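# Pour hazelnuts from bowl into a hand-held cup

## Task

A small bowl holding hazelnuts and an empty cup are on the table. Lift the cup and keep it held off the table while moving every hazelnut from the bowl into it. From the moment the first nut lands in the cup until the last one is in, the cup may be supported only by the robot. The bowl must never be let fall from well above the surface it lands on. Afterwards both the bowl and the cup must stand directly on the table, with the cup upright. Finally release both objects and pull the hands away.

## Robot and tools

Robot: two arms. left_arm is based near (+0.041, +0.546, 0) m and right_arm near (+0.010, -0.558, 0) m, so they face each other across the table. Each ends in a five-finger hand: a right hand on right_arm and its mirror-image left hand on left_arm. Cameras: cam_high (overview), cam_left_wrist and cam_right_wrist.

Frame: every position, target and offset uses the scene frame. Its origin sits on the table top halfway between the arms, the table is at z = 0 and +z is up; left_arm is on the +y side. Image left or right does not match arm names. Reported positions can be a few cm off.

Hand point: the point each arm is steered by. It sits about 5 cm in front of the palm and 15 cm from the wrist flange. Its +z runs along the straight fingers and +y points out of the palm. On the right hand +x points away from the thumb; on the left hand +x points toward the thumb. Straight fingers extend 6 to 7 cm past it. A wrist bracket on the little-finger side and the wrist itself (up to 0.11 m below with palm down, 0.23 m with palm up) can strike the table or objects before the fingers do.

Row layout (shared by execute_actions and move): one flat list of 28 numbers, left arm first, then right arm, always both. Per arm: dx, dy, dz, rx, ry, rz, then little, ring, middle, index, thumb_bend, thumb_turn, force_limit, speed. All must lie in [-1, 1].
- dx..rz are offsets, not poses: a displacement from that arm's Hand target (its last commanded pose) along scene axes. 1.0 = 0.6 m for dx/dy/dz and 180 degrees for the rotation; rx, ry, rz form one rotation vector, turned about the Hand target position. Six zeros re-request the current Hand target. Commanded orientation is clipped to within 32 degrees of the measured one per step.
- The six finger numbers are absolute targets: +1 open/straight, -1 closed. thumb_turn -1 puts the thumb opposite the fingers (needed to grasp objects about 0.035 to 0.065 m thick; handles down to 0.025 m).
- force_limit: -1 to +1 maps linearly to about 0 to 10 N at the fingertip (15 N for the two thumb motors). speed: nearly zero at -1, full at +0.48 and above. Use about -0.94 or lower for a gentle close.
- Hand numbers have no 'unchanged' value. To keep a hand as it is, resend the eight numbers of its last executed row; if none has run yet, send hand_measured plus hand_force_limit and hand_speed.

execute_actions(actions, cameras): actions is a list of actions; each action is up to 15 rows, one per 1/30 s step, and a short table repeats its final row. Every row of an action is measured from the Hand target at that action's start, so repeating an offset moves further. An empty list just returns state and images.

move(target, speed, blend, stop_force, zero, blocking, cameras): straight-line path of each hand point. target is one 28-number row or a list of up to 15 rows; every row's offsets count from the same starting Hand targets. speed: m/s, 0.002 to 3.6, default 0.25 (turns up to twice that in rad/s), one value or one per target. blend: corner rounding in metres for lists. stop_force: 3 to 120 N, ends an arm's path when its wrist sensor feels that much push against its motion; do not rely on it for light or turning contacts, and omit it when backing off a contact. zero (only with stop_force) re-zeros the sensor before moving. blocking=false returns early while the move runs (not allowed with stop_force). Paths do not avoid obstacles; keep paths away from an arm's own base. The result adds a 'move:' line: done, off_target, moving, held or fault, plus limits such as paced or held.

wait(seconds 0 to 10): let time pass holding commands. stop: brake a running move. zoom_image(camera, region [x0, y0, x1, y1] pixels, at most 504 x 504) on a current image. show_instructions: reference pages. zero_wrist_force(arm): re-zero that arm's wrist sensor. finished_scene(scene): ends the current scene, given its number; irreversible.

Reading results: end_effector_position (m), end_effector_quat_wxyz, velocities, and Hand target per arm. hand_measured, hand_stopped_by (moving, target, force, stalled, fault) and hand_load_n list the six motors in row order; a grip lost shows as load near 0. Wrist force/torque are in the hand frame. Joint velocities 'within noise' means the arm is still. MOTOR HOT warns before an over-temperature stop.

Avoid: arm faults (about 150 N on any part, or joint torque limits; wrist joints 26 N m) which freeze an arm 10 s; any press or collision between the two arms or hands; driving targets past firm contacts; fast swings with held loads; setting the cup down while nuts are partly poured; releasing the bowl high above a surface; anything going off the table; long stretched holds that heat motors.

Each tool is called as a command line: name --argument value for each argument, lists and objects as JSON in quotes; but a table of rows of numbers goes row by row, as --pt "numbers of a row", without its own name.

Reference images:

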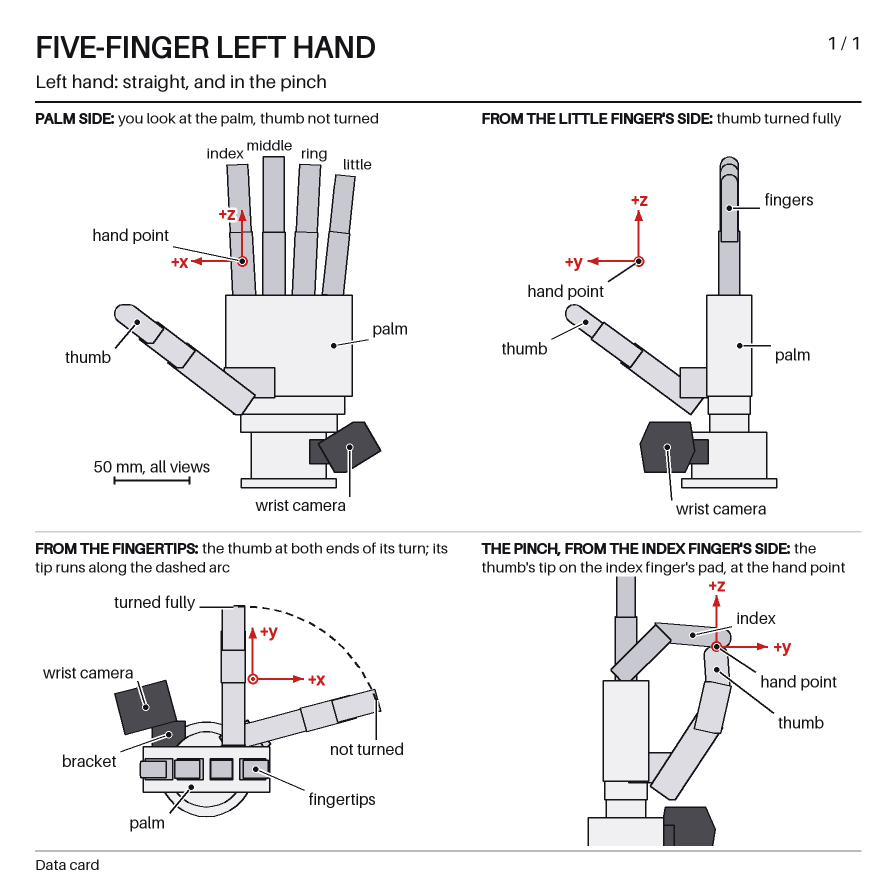

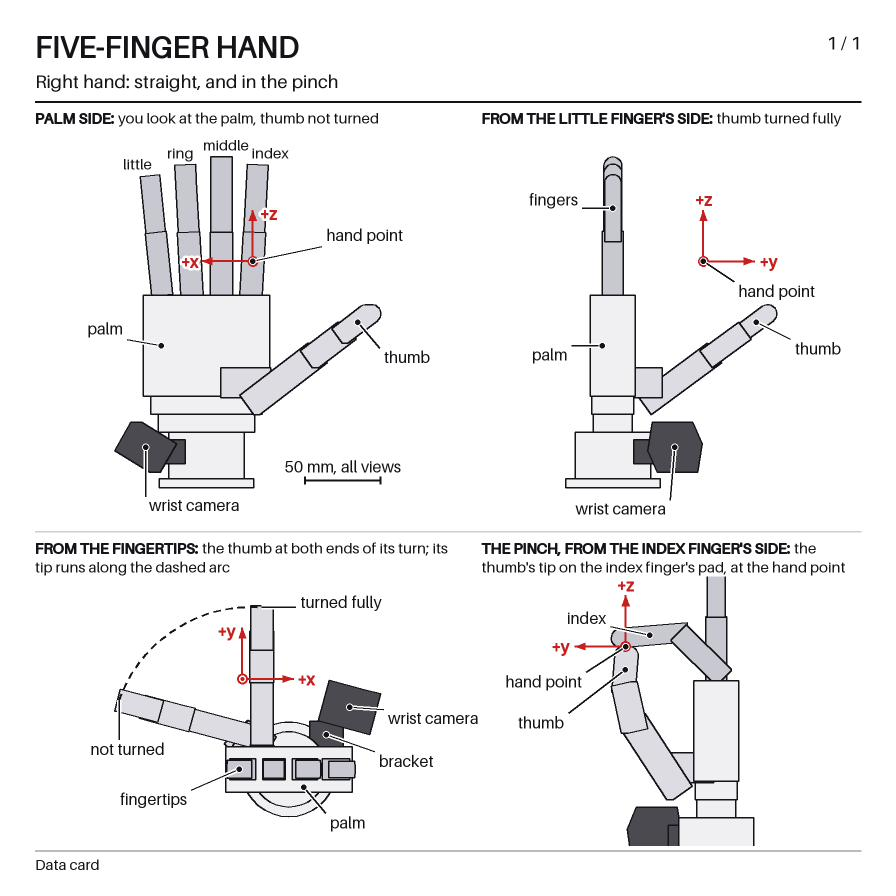

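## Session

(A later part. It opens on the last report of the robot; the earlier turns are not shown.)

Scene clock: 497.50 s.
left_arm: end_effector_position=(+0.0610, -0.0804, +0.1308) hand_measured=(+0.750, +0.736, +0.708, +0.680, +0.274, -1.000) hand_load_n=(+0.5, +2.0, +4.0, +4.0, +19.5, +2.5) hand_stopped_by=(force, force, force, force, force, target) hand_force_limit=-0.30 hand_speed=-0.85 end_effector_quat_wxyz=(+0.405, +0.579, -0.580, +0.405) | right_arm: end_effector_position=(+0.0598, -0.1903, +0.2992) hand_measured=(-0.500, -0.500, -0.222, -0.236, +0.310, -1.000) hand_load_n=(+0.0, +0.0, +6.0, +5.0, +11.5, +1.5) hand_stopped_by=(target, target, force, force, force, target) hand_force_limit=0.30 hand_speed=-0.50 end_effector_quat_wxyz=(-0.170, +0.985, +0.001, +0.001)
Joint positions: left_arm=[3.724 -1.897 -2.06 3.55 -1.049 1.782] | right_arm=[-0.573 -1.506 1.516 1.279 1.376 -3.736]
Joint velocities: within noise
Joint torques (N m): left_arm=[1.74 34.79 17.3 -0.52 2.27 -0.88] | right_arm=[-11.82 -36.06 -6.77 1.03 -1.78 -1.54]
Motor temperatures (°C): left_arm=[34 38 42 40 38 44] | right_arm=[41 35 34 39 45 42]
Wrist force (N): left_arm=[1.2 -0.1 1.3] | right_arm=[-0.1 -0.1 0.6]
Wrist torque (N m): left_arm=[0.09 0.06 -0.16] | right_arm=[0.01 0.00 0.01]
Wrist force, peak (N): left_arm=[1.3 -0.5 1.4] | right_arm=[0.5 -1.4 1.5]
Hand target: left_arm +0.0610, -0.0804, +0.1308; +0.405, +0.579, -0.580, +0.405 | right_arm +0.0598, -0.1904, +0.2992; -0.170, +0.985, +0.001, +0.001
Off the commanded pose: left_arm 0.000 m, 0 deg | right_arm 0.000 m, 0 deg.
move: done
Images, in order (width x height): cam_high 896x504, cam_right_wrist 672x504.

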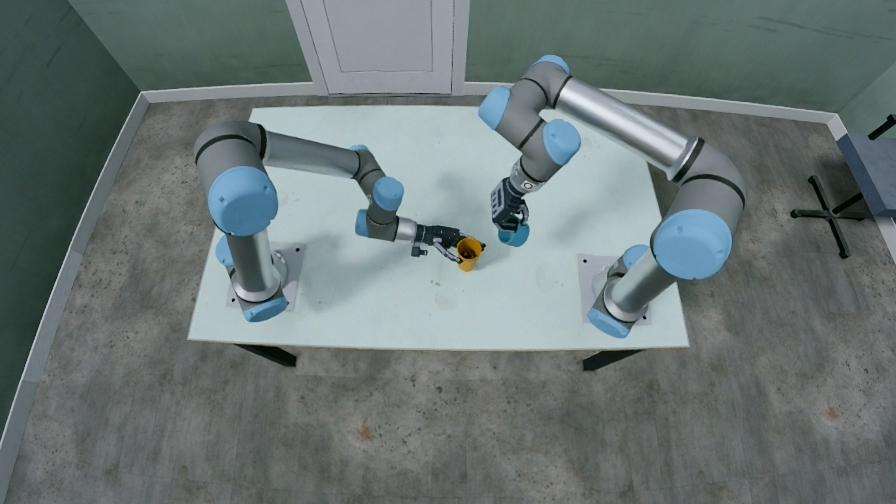

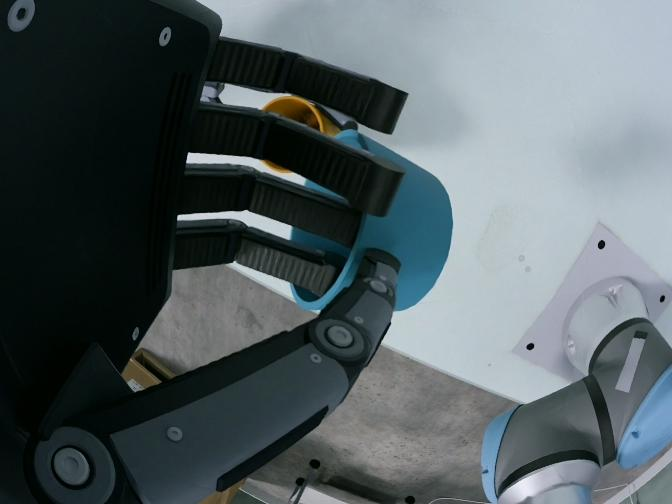

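move --target '[0,0,0,0,0,0,-0.5,-0.5,-0.5,-0.5,-0.5,-1,-0.3,-0.85,0.333,-0.12,-0.165,0.333,0,0,-0.5,-0.5,-0.8,-0.8,-0.3,-1,0.3,-0.5]' --cameras '["cam_high","cam_right_wrist"]'

zoom_image --camera "cam_high" --region '[460, 110, 600, 250]'

Scene clock: 506.10 s.
left_arm: end_effector_position=(+0.0610, -0.0804, +0.1308) hand_measured=(+0.750, +0.736, +0.708, +0.680, +0.274, -1.000) hand_load_n=(+1.0, +2.0, +4.0, +4.0, +19.5, +2.5) hand_stopped_by=(force, force, force, force, force, target) hand_force_limit=-0.30 hand_speed=-0.85 end_effector_quat_wxyz=(+0.405, +0.579, -0.580, +0.405) | right_arm: end_effector_position=(+0.2596, -0.2624, +0.2002) hand_measured=(-0.500, -0.500, -0.222, -0.236, +0.310, -1.000) hand_load_n=(+0.0, +0.0, +6.5, +6.0, +10.5, +1.5) hand_stopped_by=(target, target, force, force, force, target) hand_force_limit=0.30 hand_speed=-0.50 end_effector_quat_wxyz=(-0.640, +0.769, +0.000, +0.001)
Joint positions: left_arm=[3.724 -1.897 -2.06 3.55 -1.049 1.782] | right_arm=[-1.794 -1.272 2.351 1.455 0.324 -5.701]
Joint velocities: within noise
Joint torques (N m): left_arm=[1.75 33.98 14.11 -0.48 2.45 -0.45] | right_arm=[-13.03 -10.25 3.2 3.66 0.52 -1.26]
Motor temperatures (°C): left_arm=[34 38 42 40 38 44] | right_arm=[41 35 34 39 45 42]
Wrist force (N): left_arm=[1.2 -0.5 1.2] | right_arm=[-0.4 0.5 0.1]
Wrist torque (N m): left_arm=[0.03 0.05 -0.13] | right_arm=[0.06 -0.01 -0.05]
Wrist force, peak (N): left_arm=[1.6 -0.4 1.1] | right_arm=[-0.9 0.8 -0.1]
Hand target: left_arm +0.0610, -0.0804, +0.1308; +0.405, +0.579, -0.580, +0.405 | right_arm +0.2596, -0.2624, +0.2002; -0.640, +0.769, +0.000, +0.001
Off the commanded pose: left_arm 0.000 m, 0 deg | right_arm 0.000 m, 0 deg.
move: done
Images, in order (width x height): cam_high 896x504, cam_right_wrist 672x504.

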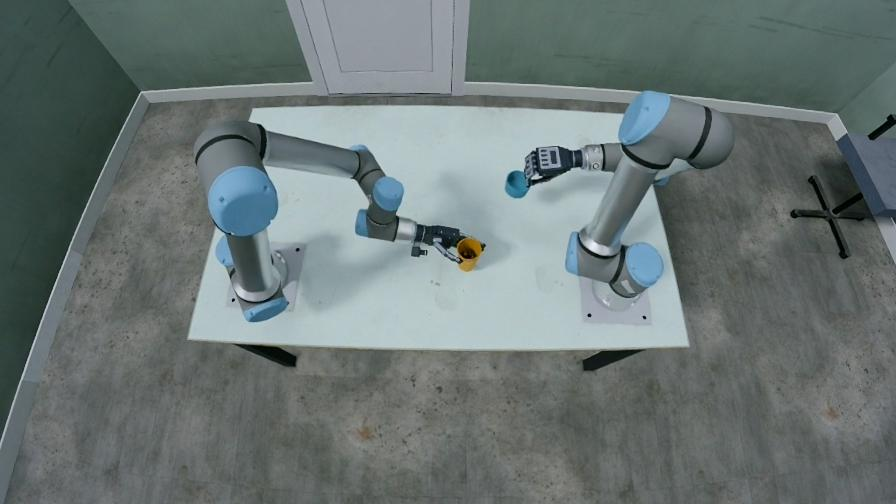

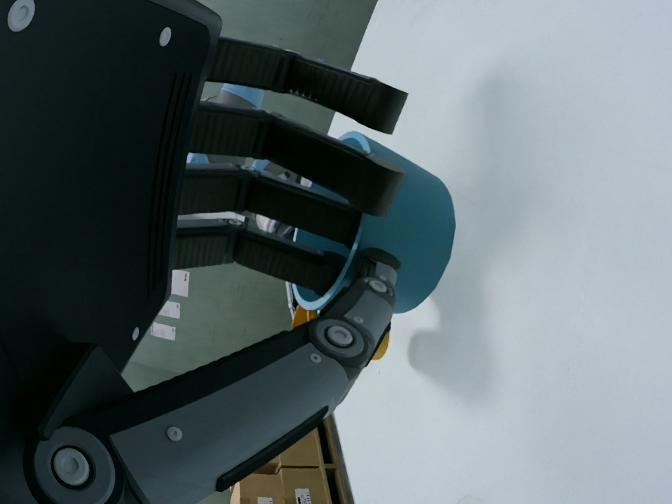

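Scaled by 3.600 from the camera's 896x504 image, which has a finer 1280x720 frame.

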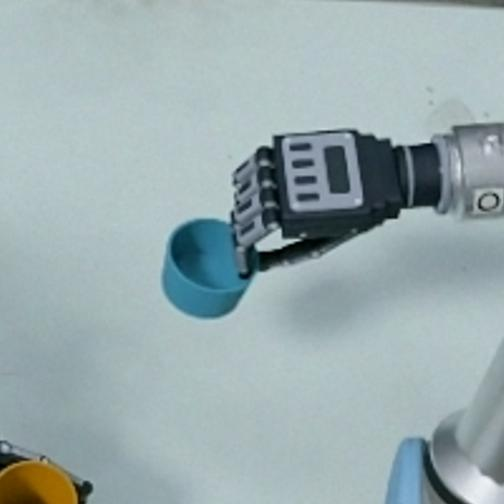

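move --target '[0,0,0,0,0,0,-0.5,-0.5,-0.5,-0.5,-0.5,-1,-0.3,-0.85,0,0,-0.2,0,0,0,-0.5,-0.5,-0.8,-0.8,-0.3,-1,0.3,-0.5]' --cameras '["cam_right_wrist","cam_left_wrist"]'

move --target '[0,0,0,0,0,0,-0.5,-0.5,-0.5,-0.5,-0.5,-1,-0.3,-0.85,0,0,-0.07,0,0,0,-0.5,-0.5,-0.8,-0.8,-0.3,-1,0.3,-0.5]' --speed 0.02 --stop_force 3

zoom_image --camera "cam_high" --region '[460, 110, 600, 250]'

Scene clock: 515.20 s.
left_arm: end_effector_position=(+0.0610, -0.0804, +0.1308) hand_measured=(+0.750, +0.736, +0.708, +0.680, +0.274, -1.000) hand_load_n=(+1.0, +2.0, +4.0, +3.5, +19.0, +2.0) hand_stopped_by=(force, force, force, force, force, target) hand_force_limit=-0.30 hand_speed=-0.85 end_effector_quat_wxyz=(+0.405, +0.579, -0.580, +0.405) | right_arm: end_effector_position=(+0.2596, -0.2624, +0.0802) hand_measured=(-0.500, -0.500, -0.222, -0.236, +0.310, -1.000) hand_load_n=(+0.0, +0.0, +6.5, +6.0, +11.0, +1.5) hand_stopped_by=(target, target, force, force, force, target) hand_force_limit=0.30 hand_speed=-0.50 end_effector_quat_wxyz=(-0.640, +0.769, +0.000, +0.001)
Joint positions: left_arm=[3.724 -1.897 -2.06 3.55 -1.049 1.782] | right_arm=[-1.794 -0.89 2.352 1.073 0.324 -5.702]
Joint velocities: within noise
Joint torques (N m): left_arm=[2.28 34.36 11.85 -0.53 2.37 0.04] | right_arm=[9.76 -16.41 -13.73 1.26 -2.13 1.94]
Motor temperatures (°C): left_arm=[34 38 42 40 38 44] | right_arm=[41 35 34 39 45 42]
Wrist force (N): left_arm=[1.1 -0.3 1.1] | right_arm=[-0.6 0.8 -0.2]
Wrist torque (N m): left_arm=[0.06 0.07 -0.14] | right_arm=[0.13 0.01 -0.04]
Wrist force, peak (N): left_arm=[1.4 -0.3 1.3] | right_arm=[-0.7 1.5 -0.2]
Hand target: left_arm +0.0610, -0.0804, +0.1308; +0.405, +0.579, -0.580, +0.405 | right_arm +0.2596, -0.2624, +0.0802; -0.640, +0.769, +0.000, +0.001
Off the commanded pose: left_arm 0.000 m, 0 deg | right_arm 0.000 m, 0 deg.
move: done
Images, in order (width x height): cam_left_wrist 672x504, cam_right_wrist 672x504.

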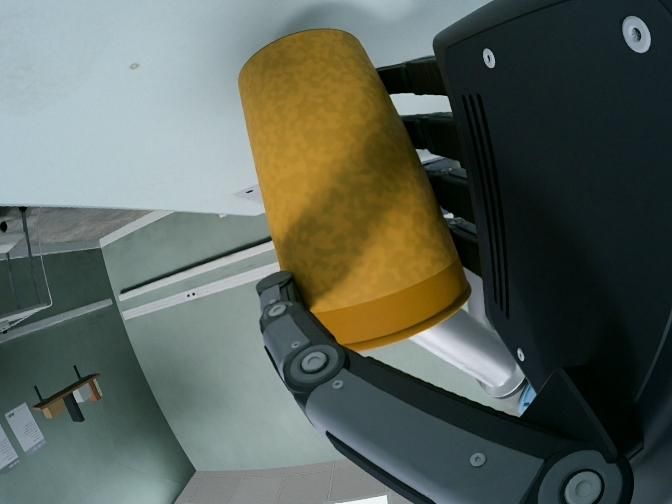

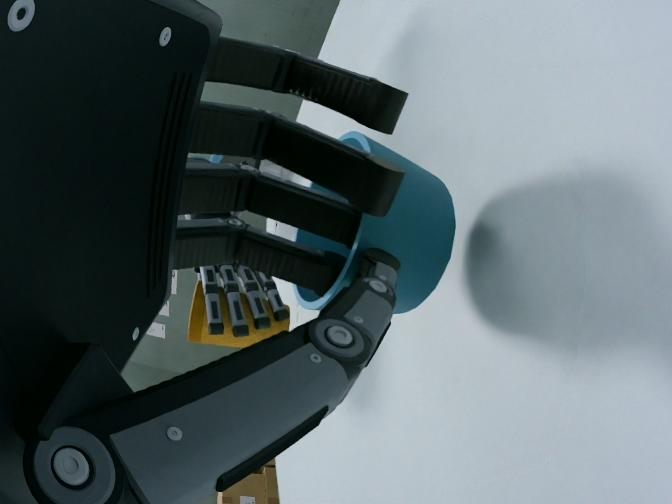

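Scene clock: 518.00 s.
left_arm: end_effector_position=(+0.0610, -0.0804, +0.1308) hand_measured=(+0.750, +0.736, +0.708, +0.680, +0.274, -1.000) hand_load_n=(+1.0, +2.0, +4.0, +4.0, +19.0, +2.5) hand_stopped_by=(force, force, force, force, force, target) hand_force_limit=-0.30 hand_speed=-0.85 end_effector_quat_wxyz=(+0.405, +0.579, -0.580, +0.405) | right_arm: end_effector_position=(+0.2596, -0.2624, +0.0471) hand_measured=(-0.500, -0.500, -0.222, -0.236, +0.310, -1.000) hand_load_n=(+0.0, +0.0, +7.0, +6.0, +9.5, +1.0) hand_stopped_by=(target, target, force, force, force, target) hand_force_limit=0.30 hand_speed=-0.50 end_effector_quat_wxyz=(-0.640, +0.769, +0.000, +0.001)
Joint positions: left_arm=[3.724 -1.897 -2.06 3.55 -1.049 1.782] | right_arm=[-1.794 -0.782 2.331 0.986 0.324 -5.702]
Joint velocities: within noise
Joint torques (N m): left_arm=[1.57 34.54 10.44 -0.59 2.26 0.29] | right_arm=[-5.91 -43.47 11.44 3.85 -0.08 1.07]
Motor temperatures (°C): left_arm=[34 38 42 40 38 44] | right_arm=[41 35 34 39 45 42]
Wrist force (N): left_arm=[1.3 -0.3 1.2] | right_arm=[-0.4 0.5 0.0]
Wrist torque (N m): left_arm=[0.05 0.04 -0.14] | right_arm=[0.07 -0.01 -0.02]
Wrist force, peak (N): left_arm=[1.5 -0.5 1.3] | right_arm=[-1.5 -5.5 -1.7]
Hand target: left_arm +0.0610, -0.0804, +0.1308; +0.405, +0.579, -0.580, +0.405 | right_arm +0.2596, -0.2624, +0.0471; -0.640, +0.769, +0.000, +0.001 (not the last commanded pose)
Off the commanded pose: left_arm 0.000 m, 0 deg | right_arm 0.009 m, 0 deg.
move: contact (right_arm)

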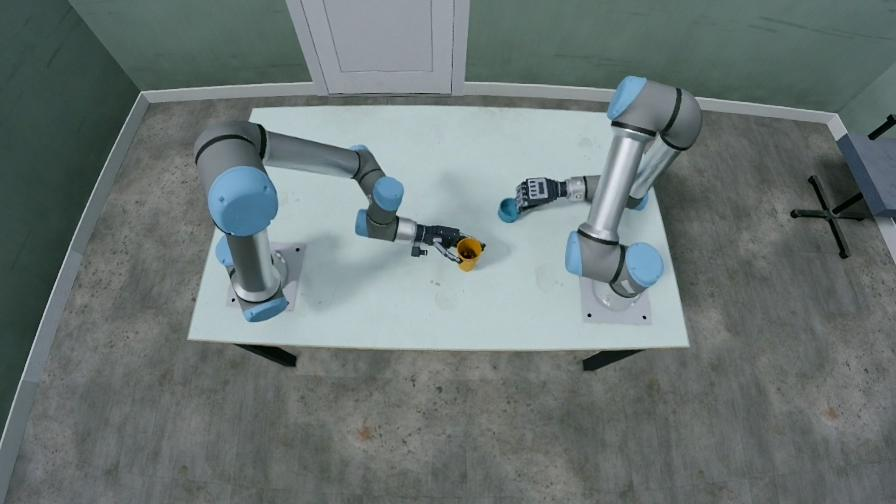

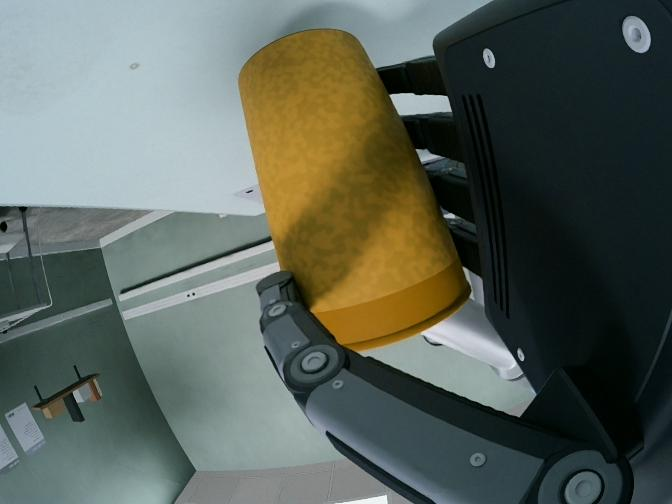

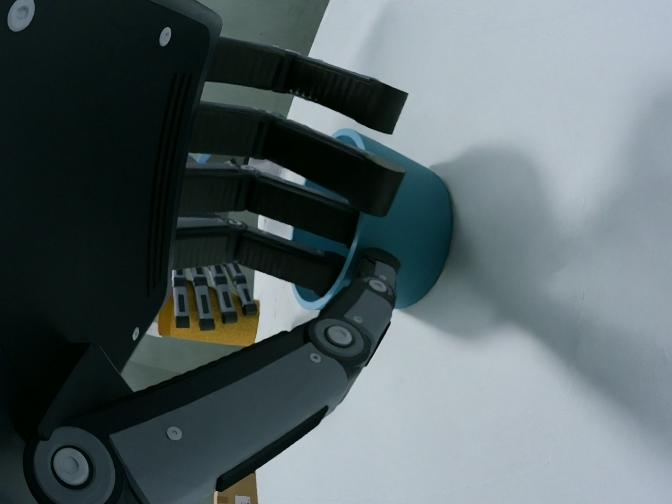

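Scaled by 3.600 from the camera's 896x504 image, which has a finer 1280x720 frame.

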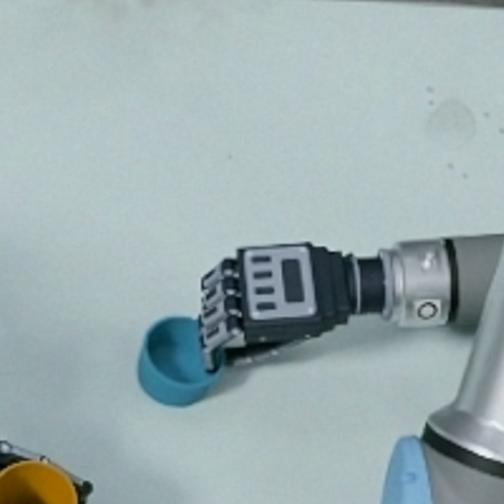

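move --target '[0,0,0,0,0,0,-0.5,-0.5,-0.5,-0.5,-0.5,-1,-0.3,-0.85,0,0,-0.008,0,0,0,-0.5,-0.5,-0.8,-0.8,-0.3,-1,0.3,-0.5]' --speed 0.01 --stop_force 4 --cameras '[]'

move --target '[0,0,0,0,0,0,-0.5,-0.5,-0.5,-0.5,-0.5,-1,-0.3,-0.85,0,0,0,0,0,0,-0.5,-0.5,-0.1,-0.1,0.7,-1,0.3,-0.85]' --cameras '["cam_right_wrist"]'

zoom_image --camera "cam_right_wrist" --region '[150, 50, 500, 350]'

Scene clock: 525.40 s.
left_arm: end_effector_position=(+0.0610, -0.0804, +0.1308) hand_measured=(+0.750, +0.736, +0.708, +0.680, +0.274, -1.000) hand_load_n=(+1.0, +2.0, +4.0, +4.0, +19.0, +2.5) hand_stopped_by=(force, force, force, force, force, target) hand_force_limit=-0.30 hand_speed=-0.85 end_effector_quat_wxyz=(+0.405, +0.579, -0.580, +0.405) | right_arm: end_effector_position=(+0.2595, -0.2623, +0.0465) hand_measured=(-0.500, -0.500, -0.222, -0.236, +0.310, -1.000) hand_load_n=(+0.0, +0.0, +7.0, +6.0, +9.5, +0.5) hand_stopped_by=(target, target, force, force, force, target) hand_force_limit=0.30 hand_speed=-0.50 end_effector_quat_wxyz=(-0.640, +0.769, +0.000, +0.001)
Joint positions: left_arm=[3.724 -1.897 -2.06 3.55 -1.049 1.782] | right_arm=[-1.794 -0.78 2.33 0.984 0.324 -5.702]
Joint velocities: within noise
Joint torques (N m): left_arm=[2.44 34.55 7.8 -0.56 2.28 0.64] | right_arm=[-5.93 -43.62 11.98 3.75 0.15 -0.72]
Motor temperatures (°C): left_arm=[34 38 42 40 38 44] | right_arm=[41 35 34 39 45 42]
Wrist force (N): left_arm=[1.2 -0.2 1.3] | right_arm=[-0.5 -0.2 -0.4]
Wrist torque (N m): left_arm=[0.06 0.06 -0.14] | right_arm=[0.10 0.02 -0.05]
Wrist force, peak (N): left_arm=[1.4 -0.1 1.3] | right_arm=[-1.7 -7.2 -2.6]
Hand target: left_arm +0.0610, -0.0804, +0.1308; +0.405, +0.579, -0.580, +0.405 | right_arm +0.2595, -0.2623, +0.0465; -0.640, +0.769, +0.000, +0.001 (not the last commanded pose)
Off the commanded pose: left_arm 0.000 m, 0 deg | right_arm 0.004 m, 0 deg.
move: contact (right_arm)
No camera images: "cameras" was empty.

Scene clock: 527.50 s.
left_arm: end_effector_position=(+0.0610, -0.0804, +0.1308) hand_measured=(+0.750, +0.736, +0.708, +0.680, +0.274, -1.000) hand_load_n=(+1.0, +2.0, +4.0, +3.5, +19.0, +2.0) hand_stopped_by=(force, force, force, force, force, target) hand_force_limit=-0.30 hand_speed=-0.85 end_effector_quat_wxyz=(+0.405, +0.579, -0.580, +0.405) | right_arm: end_effector_position=(+0.2595, -0.2623, +0.0465) hand_measured=(-0.500, -0.500, -0.100, -0.100, +0.700, -1.000) hand_load_n=(+0.0, +0.0, +0.0, +0.0, +0.0, +0.0) hand_stopped_by=(target, target, target, target, target, target) hand_force_limit=0.30 hand_speed=-0.85 end_effector_quat_wxyz=(-0.640, +0.769, +0.000, +0.001)
Joint positions: left_arm=[3.724 -1.897 -2.06 3.55 -1.049 1.782] | right_arm=[-1.794 -0.78 2.33 0.984 0.324 -5.702]
Joint velocities: within noise
Joint torques (N m): left_arm=[2 34.51 6.78 -0.56 2.27 0.71] | right_arm=[-6.11 -41.88 8.61 2.08 0.16 0.18]
Motor temperatures (°C): left_arm=[34 38 42 40 38 44] | right_arm=[41 35 34 39 45 42]
Wrist force (N): left_arm=[1.4 -0.3 1.0] | right_arm=[-0.6 -0.1 -0.1]
Wrist torque (N m): left_arm=[0.06 0.03 -0.13] | right_arm=[0.09 0.00 -0.03]
Wrist force, peak (N): left_arm=[1.3 -0.4 1.3] | right_arm=[-0.8 -0.9 0.2]
Hand target: left_arm +0.0610, -0.0804, +0.1308; +0.405, +0.579, -0.580, +0.405 | right_arm +0.2595, -0.2623, +0.0465; -0.640, +0.769, +0.000, +0.001
Off the commanded pose: left_arm 0.000 m, 0 deg | right_arm 0.000 m, 0 deg.
move: done
Images, in order (width x height): cam_right_wrist 672x504.

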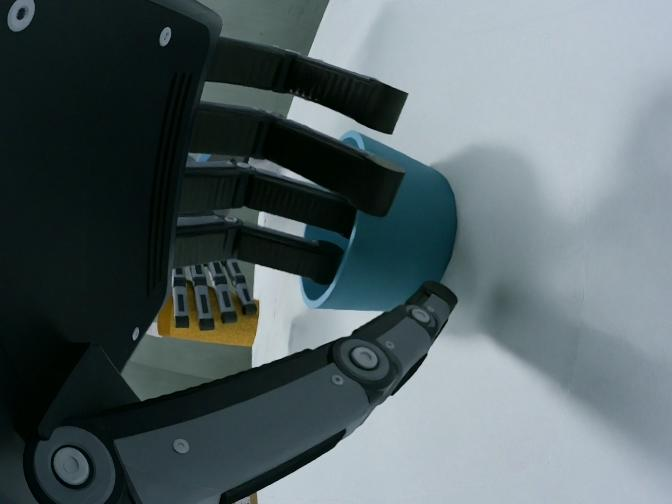

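Scaled by 1.440 from the camera's 672x504 image, which has a finer 960x720 frame.

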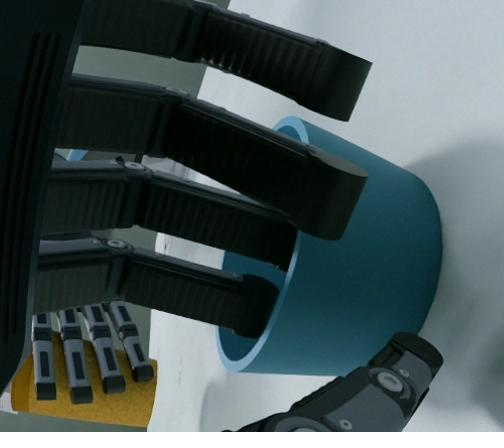

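move --pt "0 0 0 0 0 0 -0.5 -0.5 -0.5 -0.5 -0.5 -1 -0.3 -0.85 0 0 0.1 0 0 0 -0.5 -0.5 -0.1 -0.1 0.7 -1 0.3 -0.85" --pt "0 0 0 0 0 0 -0.5 -0.5 -0.5 -0.5 -0.5 -1 -0.3 -0.85 0.05 -0.17 0.2 0 0 0 -0.5 -0.5 -0.1 -0.1 0.7 -1 0.3 -0.85" --speed '[0.05,0.25]' --cameras '["cam_high"]'

zoom_image --camera "cam_high" --region '[420, 150, 560, 290]'

move --target '[0,0,-0.045,0,0,0,-0.5,-0.5,-0.5,-0.5,-0.5,-1,-0.3,-0.85,0,0,0,0,0,0,-0.5,-0.5,-0.1,-0.1,0.7,-1,0.3,-0.85]' --speed 0.08 --cameras '[]'

move --target '[0,0,-0.04,0,0,0,-0.5,-0.5,-0.5,-0.5,-0.5,-1,-0.3,-0.85,0,0,0,0,0,0,-0.5,-0.5,-0.1,-0.1,0.7,-1,0.3,-0.85]' --speed 0.015 --stop_force 3

zoom_image --camera "cam_high" --region '[420, 170, 540, 290]'

Scene clock: 539.87 s.
left_arm: end_effector_position=(+0.0610, -0.0804, +0.1308) hand_measured=(+0.750, +0.736, +0.708, +0.680, +0.274, -1.000) hand_load_n=(+1.0, +2.0, +3.5, +3.5, +19.0, +2.0) hand_stopped_by=(force, force, force, force, force, target) hand_force_limit=-0.30 hand_speed=-0.85 end_effector_quat_wxyz=(+0.405, +0.579, -0.580, +0.405) | right_arm: end_effector_position=(+0.2895, -0.3643, +0.1665) hand_measured=(-0.500, -0.500, -0.100, -0.100, +0.700, -1.000) hand_load_n=(+0.0, +0.0, +0.0, +0.0, +0.0, +0.0) hand_stopped_by=(target, target, target, target, target, target) hand_force_limit=0.30 hand_speed=-0.85 end_effector_quat_wxyz=(-0.640, +0.769, +0.000, +0.001)
Joint positions: left_arm=[3.724 -1.897 -2.06 3.55 -1.049 1.782] | right_arm=[-2.096 -1.126 2.354 1.585 0.597 -6.009]
Joint velocities: within noise
Joint torques (N m): left_arm=[2.04 34.57 4.08 -0.47 2.33 1.27] | right_arm=[-11.52 -36.07 -6.97 3.79 0.76 -1.79]
Motor temperatures (°C): left_arm=[34 38 42 40 38 44] | right_arm=[41 35 34 39 45 42]
Wrist force (N): left_arm=[1.3 -0.2 1.1] | right_arm=[-0.6 -0.2 -0.5]
Wrist torque (N m): left_arm=[0.08 0.03 -0.14] | right_arm=[0.11 0.01 -0.06]
Wrist force, peak (N): left_arm=[1.2 -0.6 1.4] | right_arm=[-0.5 -0.4 -1.3]
Hand target: left_arm +0.0610, -0.0804, +0.1308; +0.405, +0.579, -0.580, +0.405 | right_arm +0.2895, -0.3643, +0.1665; -0.640, +0.769, +0.000, +0.001
Off the commanded pose: left_arm 0.000 m, 0 deg | right_arm 0.000 m, 0 deg.
move: done
Images, in order (width x height): cam_high 896x504.

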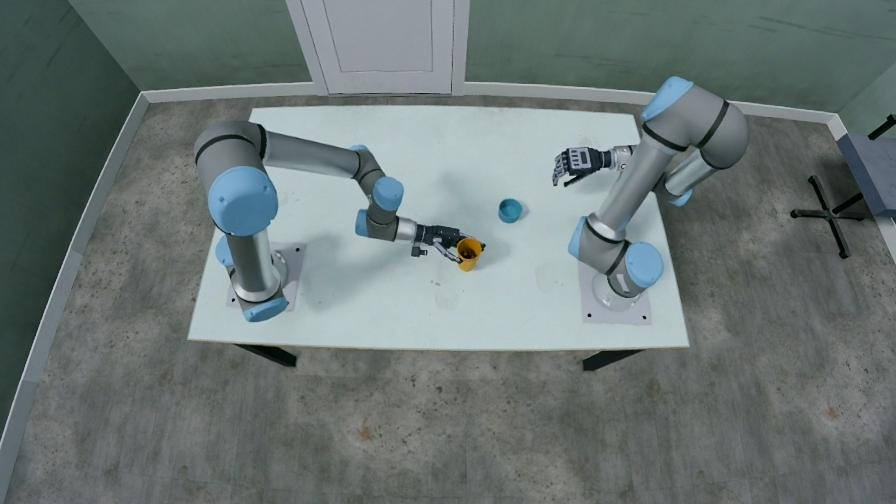

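Scaled by 3.600 from the camera's 896x504 image, which has a finer 1280x720 frame.

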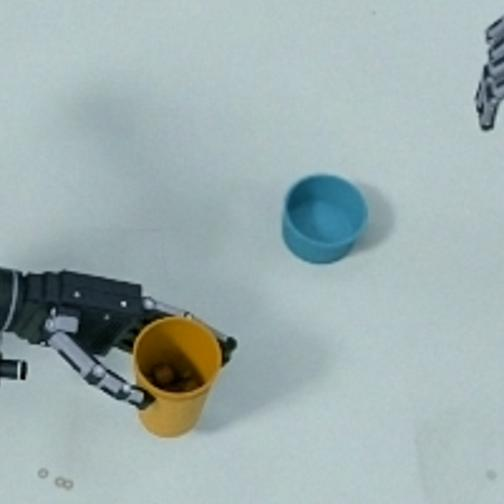

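Scene clock: 540.83 s.
left_arm: end_effector_position=(+0.0610, -0.0804, +0.1039) hand_measured=(+0.750, +0.736, +0.708, +0.680, +0.274, -1.000) hand_load_n=(+1.0, +2.0, +4.0, +4.0, +19.0, +2.5) hand_stopped_by=(force, force, force, force, force, target) hand_force_limit=-0.30 hand_speed=-0.85 end_effector_quat_wxyz=(+0.405, +0.579, -0.580, +0.405) | right_arm: end_effector_position=(+0.2895, -0.3643, +0.1665) hand_measured=(-0.500, -0.500, -0.100, -0.100, +0.700, -1.000) hand_load_n=(+0.0, +0.0, +0.0, +0.0, +0.0, +0.0) hand_stopped_by=(target, target, target, target, target, target) hand_force_limit=0.30 hand_speed=-0.85 end_effector_quat_wxyz=(-0.640, +0.769, +0.000, +0.001)
Joint positions: left_arm=[3.724 -1.952 -2.079 3.623 -1.049 1.782] | right_arm=[-2.096 -1.126 2.354 1.585 0.597 -6.009]
Joint velocities: within noise
Joint torques (N m): left_arm=[-3.69 26.27 1.4 2.1 -0.16 -1.73] | right_arm=[-12.51 -36.95 5.09 3.55 0.83 -1.55]
Motor temperatures (°C): left_arm=[34 38 42 40 38 44] | right_arm=[41 35 34 39 45 42]
Wrist force (N): left_arm=[1.1 -0.4 1.0] | right_arm=[-0.3 0.0 -0.6]
Wrist torque (N m): left_arm=[0.07 0.05 -0.14] | right_arm=[0.14 -0.03 -0.03]
Wrist force, peak (N): left_arm=[1.6 -0.3 1.0] | right_arm=[-0.7 -0.2 -0.7]
Hand target: left_arm +0.0610, -0.0804, +0.1038; +0.405, +0.579, -0.580, +0.405 | right_arm +0.2895, -0.3643, +0.1665; -0.640, +0.769, +0.000, +0.001
Off the commanded pose: left_arm 0.000 m, 0 deg | right_arm 0.000 m, 0 deg.
move: done
No camera images: "cameras" was empty.

Scene clock: 542.80 s.
left_arm: end_effector_position=(+0.0610, -0.0804, +0.0935) hand_measured=(+0.750, +0.736, +0.708, +0.680, +0.274, -1.000) hand_load_n=(+1.0, +2.5, +3.5, +4.0, +19.0, +2.5) hand_stopped_by=(force, force, force, force, force, target) hand_force_limit=-0.30 hand_speed=-0.85 end_effector_quat_wxyz=(+0.405, +0.579, -0.580, +0.405) | right_arm: end_effector_position=(+0.2895, -0.3643, +0.1665) hand_measured=(-0.500, -0.500, -0.100, -0.100, +0.700, -1.000) hand_load_n=(+0.0, +0.0, +0.0, +0.0, +0.0, +0.0) hand_stopped_by=(target, target, target, target, target, target) hand_force_limit=0.30 hand_speed=-0.85 end_effector_quat_wxyz=(-0.640, +0.769, +0.000, +0.001)
Joint positions: left_arm=[3.724 -1.974 -2.085 3.651 -1.049 1.782] | right_arm=[-2.096 -1.126 2.354 1.585 0.597 -6.009]
Joint velocities: within noise
Joint torques (N m): left_arm=[-6.01 36.23 21.52 -1.06 -1.83 0.22] | right_arm=[-12.08 -37.55 3.16 3.49 0.74 -1.63]
Motor temperatures (°C): left_arm=[34 38 42 40 38 44] | right_arm=[41 35 34 39 45 42]
Wrist force (N): left_arm=[3.1 -0.6 0.8] | right_arm=[-0.5 -0.4 -0.4]
Wrist torque (N m): left_arm=[0.03 0.07 -0.06] | right_arm=[0.07 0.00 -0.07]
Wrist force, peak (N): left_arm=[12.7 0.2 -4.8] | right_arm=[-0.9 -0.4 -0.5]
Hand target: left_arm +0.0610, -0.0804, +0.0935; +0.405, +0.579, -0.580, +0.405 (not the last commanded pose) | right_arm +0.2895, -0.3643, +0.1665; -0.640, +0.769, +0.000, +0.001
Off the commanded pose: left_arm 0.014 m, 0 deg | right_arm 0.000 m, 0 deg.
move: contact (left_arm)

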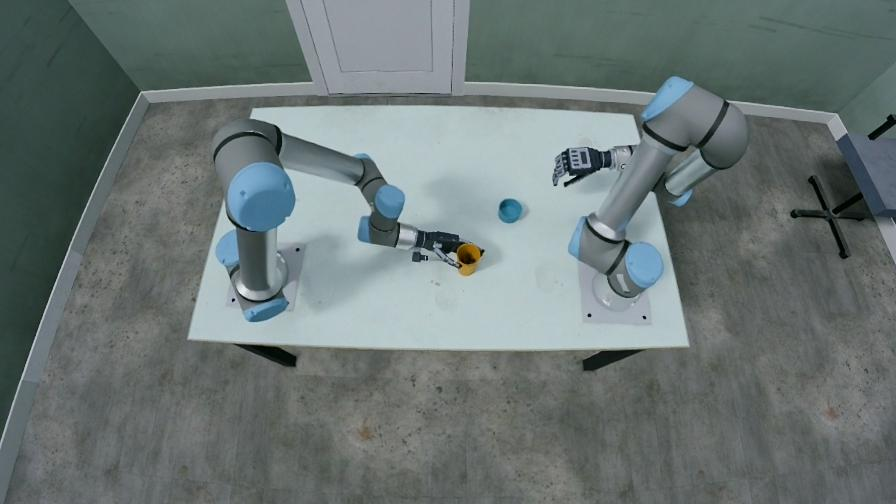

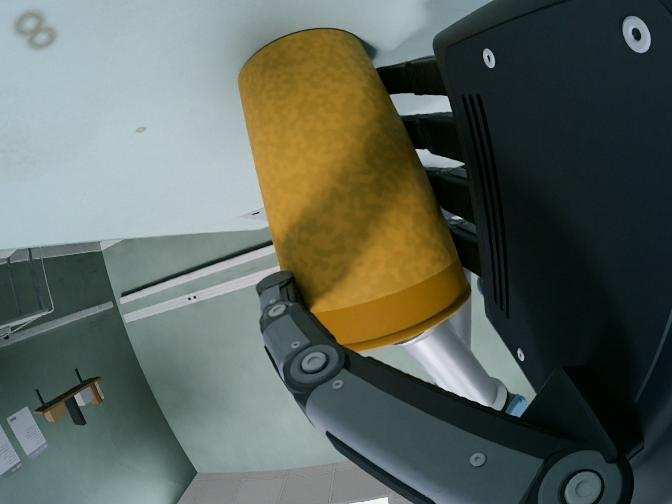

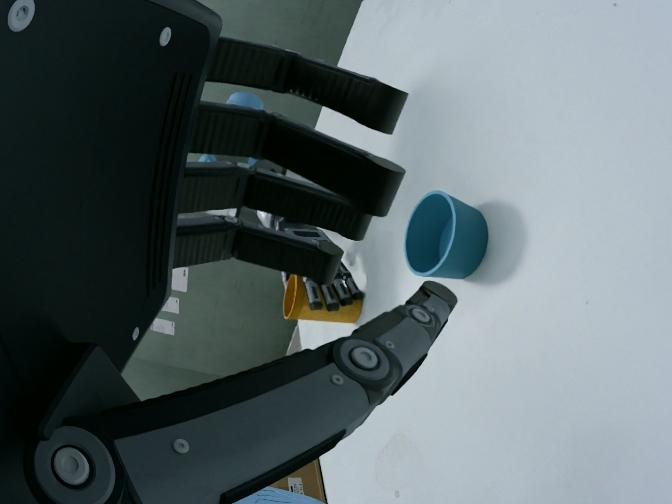

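Scaled by 4.200 from the camera's 896x504 image, which has a finer 1280x720 frame.

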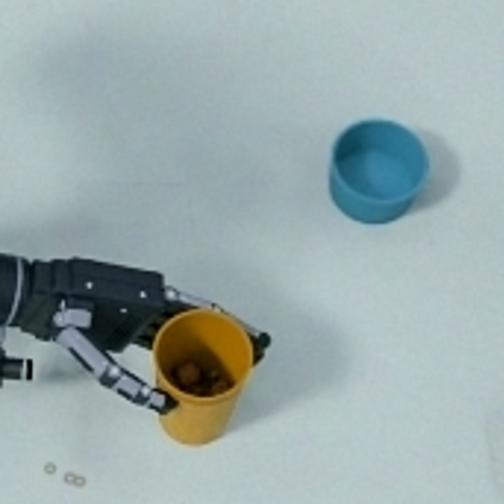

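move --target '[0,0,0,0,0,0,1,1,1,1,0.9,-1,-0.3,-0.8,0,0,0,0,0,0,-0.5,-0.5,-0.1,-0.1,0.7,-1,0.3,-0.85]' --cameras '["cam_left_wrist"]'

move --target '[0,0,0,0,0,0,1,1,1,1,1,1,-0.3,-0.5,0,0,0,0,0,0,-0.5,-0.5,-0.1,-0.1,0.7,-1,0.3,-0.85]' --cameras '["cam_high","cam_left_wrist"]'

Scene clock: 555.70 s.
left_arm: end_effector_position=(+0.0610, -0.0804, +0.0935) hand_measured=(+1.000, +1.000, +1.000, +1.000, +0.900, -1.000) hand_load_n=(+0.0, +0.0, +0.0, +0.0, +0.0, +0.0) hand_stopped_by=(target, target, target, target, target, target) hand_force_limit=-0.30 hand_speed=-0.80 end_effector_quat_wxyz=(+0.405, +0.579, -0.580, +0.405) | right_arm: end_effector_position=(+0.2895, -0.3643, +0.1665) hand_measured=(-0.500, -0.500, -0.100, -0.100, +0.700, -1.000) hand_load_n=(+0.0, +0.0, +0.0, -0.5, +0.0, +0.0) hand_stopped_by=(target, target, target, target, target, target) hand_force_limit=0.30 hand_speed=-0.85 end_effector_quat_wxyz=(-0.640, +0.769, +0.000, +0.001)
Joint positions: left_arm=[3.724 -1.974 -2.085 3.651 -1.049 1.782] | right_arm=[-2.096 -1.126 2.354 1.585 0.597 -6.009]
Joint velocities: within noise
Joint torques (N m): left_arm=[-5.22 24.32 18.46 1.15 -1.98 0.26] | right_arm=[-11.74 -36.4 -2.87 3.25 0.64 -1.45]
Motor temperatures (°C): left_arm=[34 38 42 40 38 44] | right_arm=[41 35 34 39 45 42]
Wrist force (N): left_arm=[1.8 -0.7 0.7] | right_arm=[-0.6 -0.4 -0.3]
Wrist torque (N m): left_arm=[0.02 0.06 -0.13] | right_arm=[0.06 0.01 -0.06]
Wrist force, peak (N): left_arm=[5.3 0.5 -0.8] | right_arm=[-0.9 -0.5 -0.6]
Hand target: left_arm +0.0610, -0.0804, +0.0935; +0.405, +0.579, -0.580, +0.405 | right_arm +0.2895, -0.3643, +0.1665; -0.640, +0.769, +0.000, +0.001
Off the commanded pose: left_arm 0.000 m, 0 deg | right_arm 0.000 m, 0 deg.
move: done
Images, in order (width x height): cam_left_wrist 672x504.

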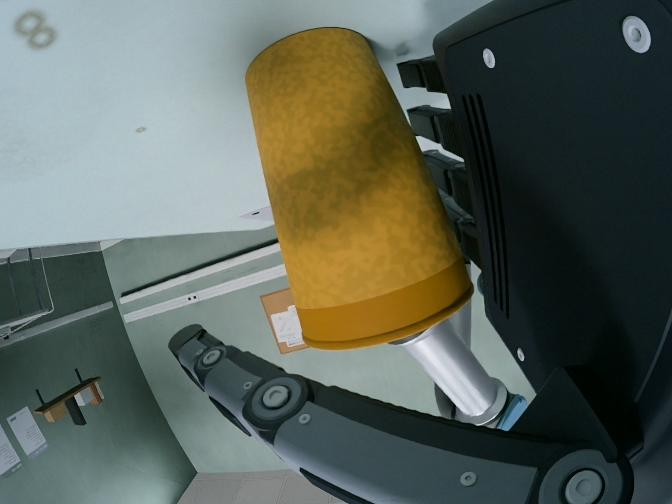

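Scene clock: 558.03 s.
left_arm: end_effector_position=(+0.0610, -0.0804, +0.0935) hand_measured=(+1.000, +1.000, +1.000, +1.000, +1.000, +1.000) hand_load_n=(+0.0, +0.0, +0.0, +0.0, +0.0, +0.0) hand_stopped_by=(target, target, target, target, target, target) hand_force_limit=-0.30 hand_speed=-0.50 end_effector_quat_wxyz=(+0.405, +0.579, -0.580, +0.405) | right_arm: end_effector_position=(+0.2895, -0.3643, +0.1665) hand_measured=(-0.500, -0.500, -0.100, -0.100, +0.700, -1.000) hand_load_n=(+0.0, +0.0, +0.0, +0.0, +0.0, +0.0) hand_stopped_by=(target, target, target, target, target, target) hand_force_limit=0.30 hand_speed=-0.85 end_effector_quat_wxyz=(-0.640, +0.769, +0.000, +0.001)
Joint positions: left_arm=[3.724 -1.974 -2.085 3.651 -1.049 1.782] | right_arm=[-2.096 -1.126 2.354 1.585 0.597 -6.009]
Joint velocities: within noise
Joint torques (N m): left_arm=[-4.91 24.25 17.95 1.11 -1.88 0.07] | right_arm=[-11.21 -36.36 -4.62 3 0.46 -1.49]
Motor temperatures (°C): left_arm=[34 38 42 40 38 44] | right_arm=[41 35 34 39 45 42]
Wrist force (N): left_arm=[1.7 -0.7 1.0] | right_arm=[-0.5 -0.1 -0.4]
Wrist torque (N m): left_arm=[0.01 0.08 -0.14] | right_arm=[0.10 -0.01 -0.05]
Wrist force, peak (N): left_arm=[2.0 -0.6 1.1] | right_arm=[-0.9 -0.3 -0.6]
Hand target: left_arm +0.0610, -0.0804, +0.0935; +0.405, +0.579, -0.580, +0.405 | right_arm +0.2895, -0.3643, +0.1665; -0.640, +0.769, +0.000, +0.001
Off the commanded pose: left_arm 0.000 m, 0 deg | right_arm 0.000 m, 0 deg.
move: done
Images, in order (width x height): cam_high 896x504, cam_left_wrist 672x504.

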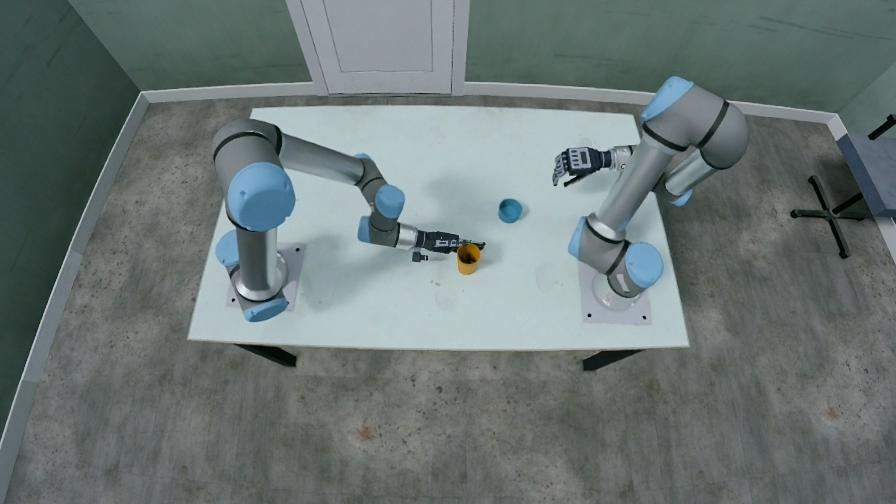

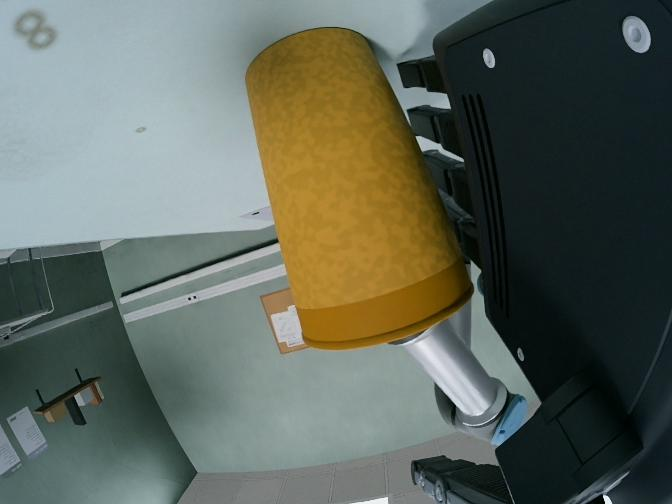

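move --pt "0.12 0 0 0 0 0 1 1 1 1 1 1 -0.3 -0.5 0 0 0 0 0 0 -0.5 -0.5 -0.1 -0.1 0.7 -1 0.3 -0.85" --pt "0.2 0.35 0.2 0 0 0 1 1 1 1 1 1 -0.3 -0.5 0 0 0 0 0 0 -0.5 -0.5 -0.1 -0.1 0.7 -1 0.3 -0.85" --speed '[0.06,0.25]' --cameras '["cam_high"]'

zoom_image --camera "cam_high" --region '[420, 170, 540, 290]'

Scene clock: 564.70 s.
left_arm: end_effector_position=(+0.1810, +0.1296, +0.2135) hand_measured=(+1.000, +1.000, +1.000, +1.000, +1.000, +1.000) hand_load_n=(+0.0, +0.0, +0.0, +0.0, +0.0, +0.0) hand_stopped_by=(target, target, target, target, target, target) hand_force_limit=-0.30 hand_speed=-0.50 end_effector_quat_wxyz=(+0.405, +0.579, -0.580, +0.405) | right_arm: end_effector_position=(+0.2895, -0.3643, +0.1665) hand_measured=(-0.500, -0.500, -0.100, -0.100, +0.700, -1.000) hand_load_n=(+0.0, +0.0, +0.0, +0.0, +0.0, +0.0) hand_stopped_by=(target, target, target, target, target, target) hand_force_limit=0.30 hand_speed=-0.85 end_effector_quat_wxyz=(-0.640, +0.769, +0.000, +0.001)
Joint positions: left_arm=[4.562 -1.655 -2.256 2.781 -0.39 2.67] | right_arm=[-2.096 -1.126 2.354 1.585 0.597 -6.009]
Joint velocities: within noise
Joint torques (N m): left_arm=[8.16 10.38 22.15 -3.36 -1.13 2.16] | right_arm=[-11.17 -35.9 -11.31 2.85 0.15 -1.48]
Motor temperatures (°C): left_arm=[34 38 42 40 38 44] | right_arm=[41 35 34 39 45 42]
Wrist force (N): left_arm=[2.0 -0.5 0.6] | right_arm=[-0.3 -0.2 -0.5]
Wrist torque (N m): left_arm=[0.03 0.03 -0.11] | right_arm=[0.10 -0.03 -0.04]
Wrist force, peak (N): left_arm=[1.7 -0.3 1.8] | right_arm=[-0.8 -0.1 -0.6]
Hand target: left_arm +0.1810, +0.1296, +0.2135; +0.405, +0.579, -0.580, +0.405 | right_arm +0.2895, -0.3643, +0.1665; -0.640, +0.769, +0.000, +0.001
Off the commanded pose: left_arm 0.000 m, 0 deg | right_arm 0.000 m, 0 deg.
move: done
Images, in order (width x height): cam_high 896x504.

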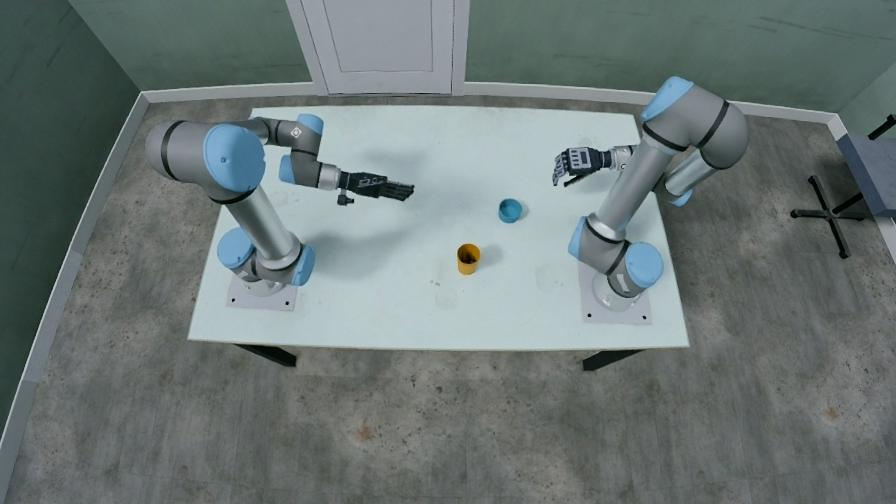

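Scaled by 4.200 from the camera's 896x504 image, which has a finer 1280x720 frame.

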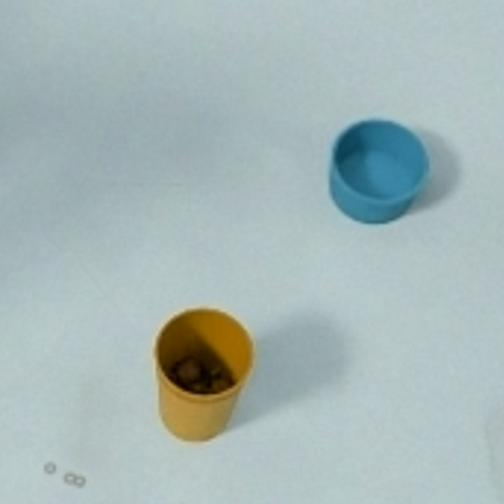

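finished_scene --scene 1

The scene is finished: the task was done.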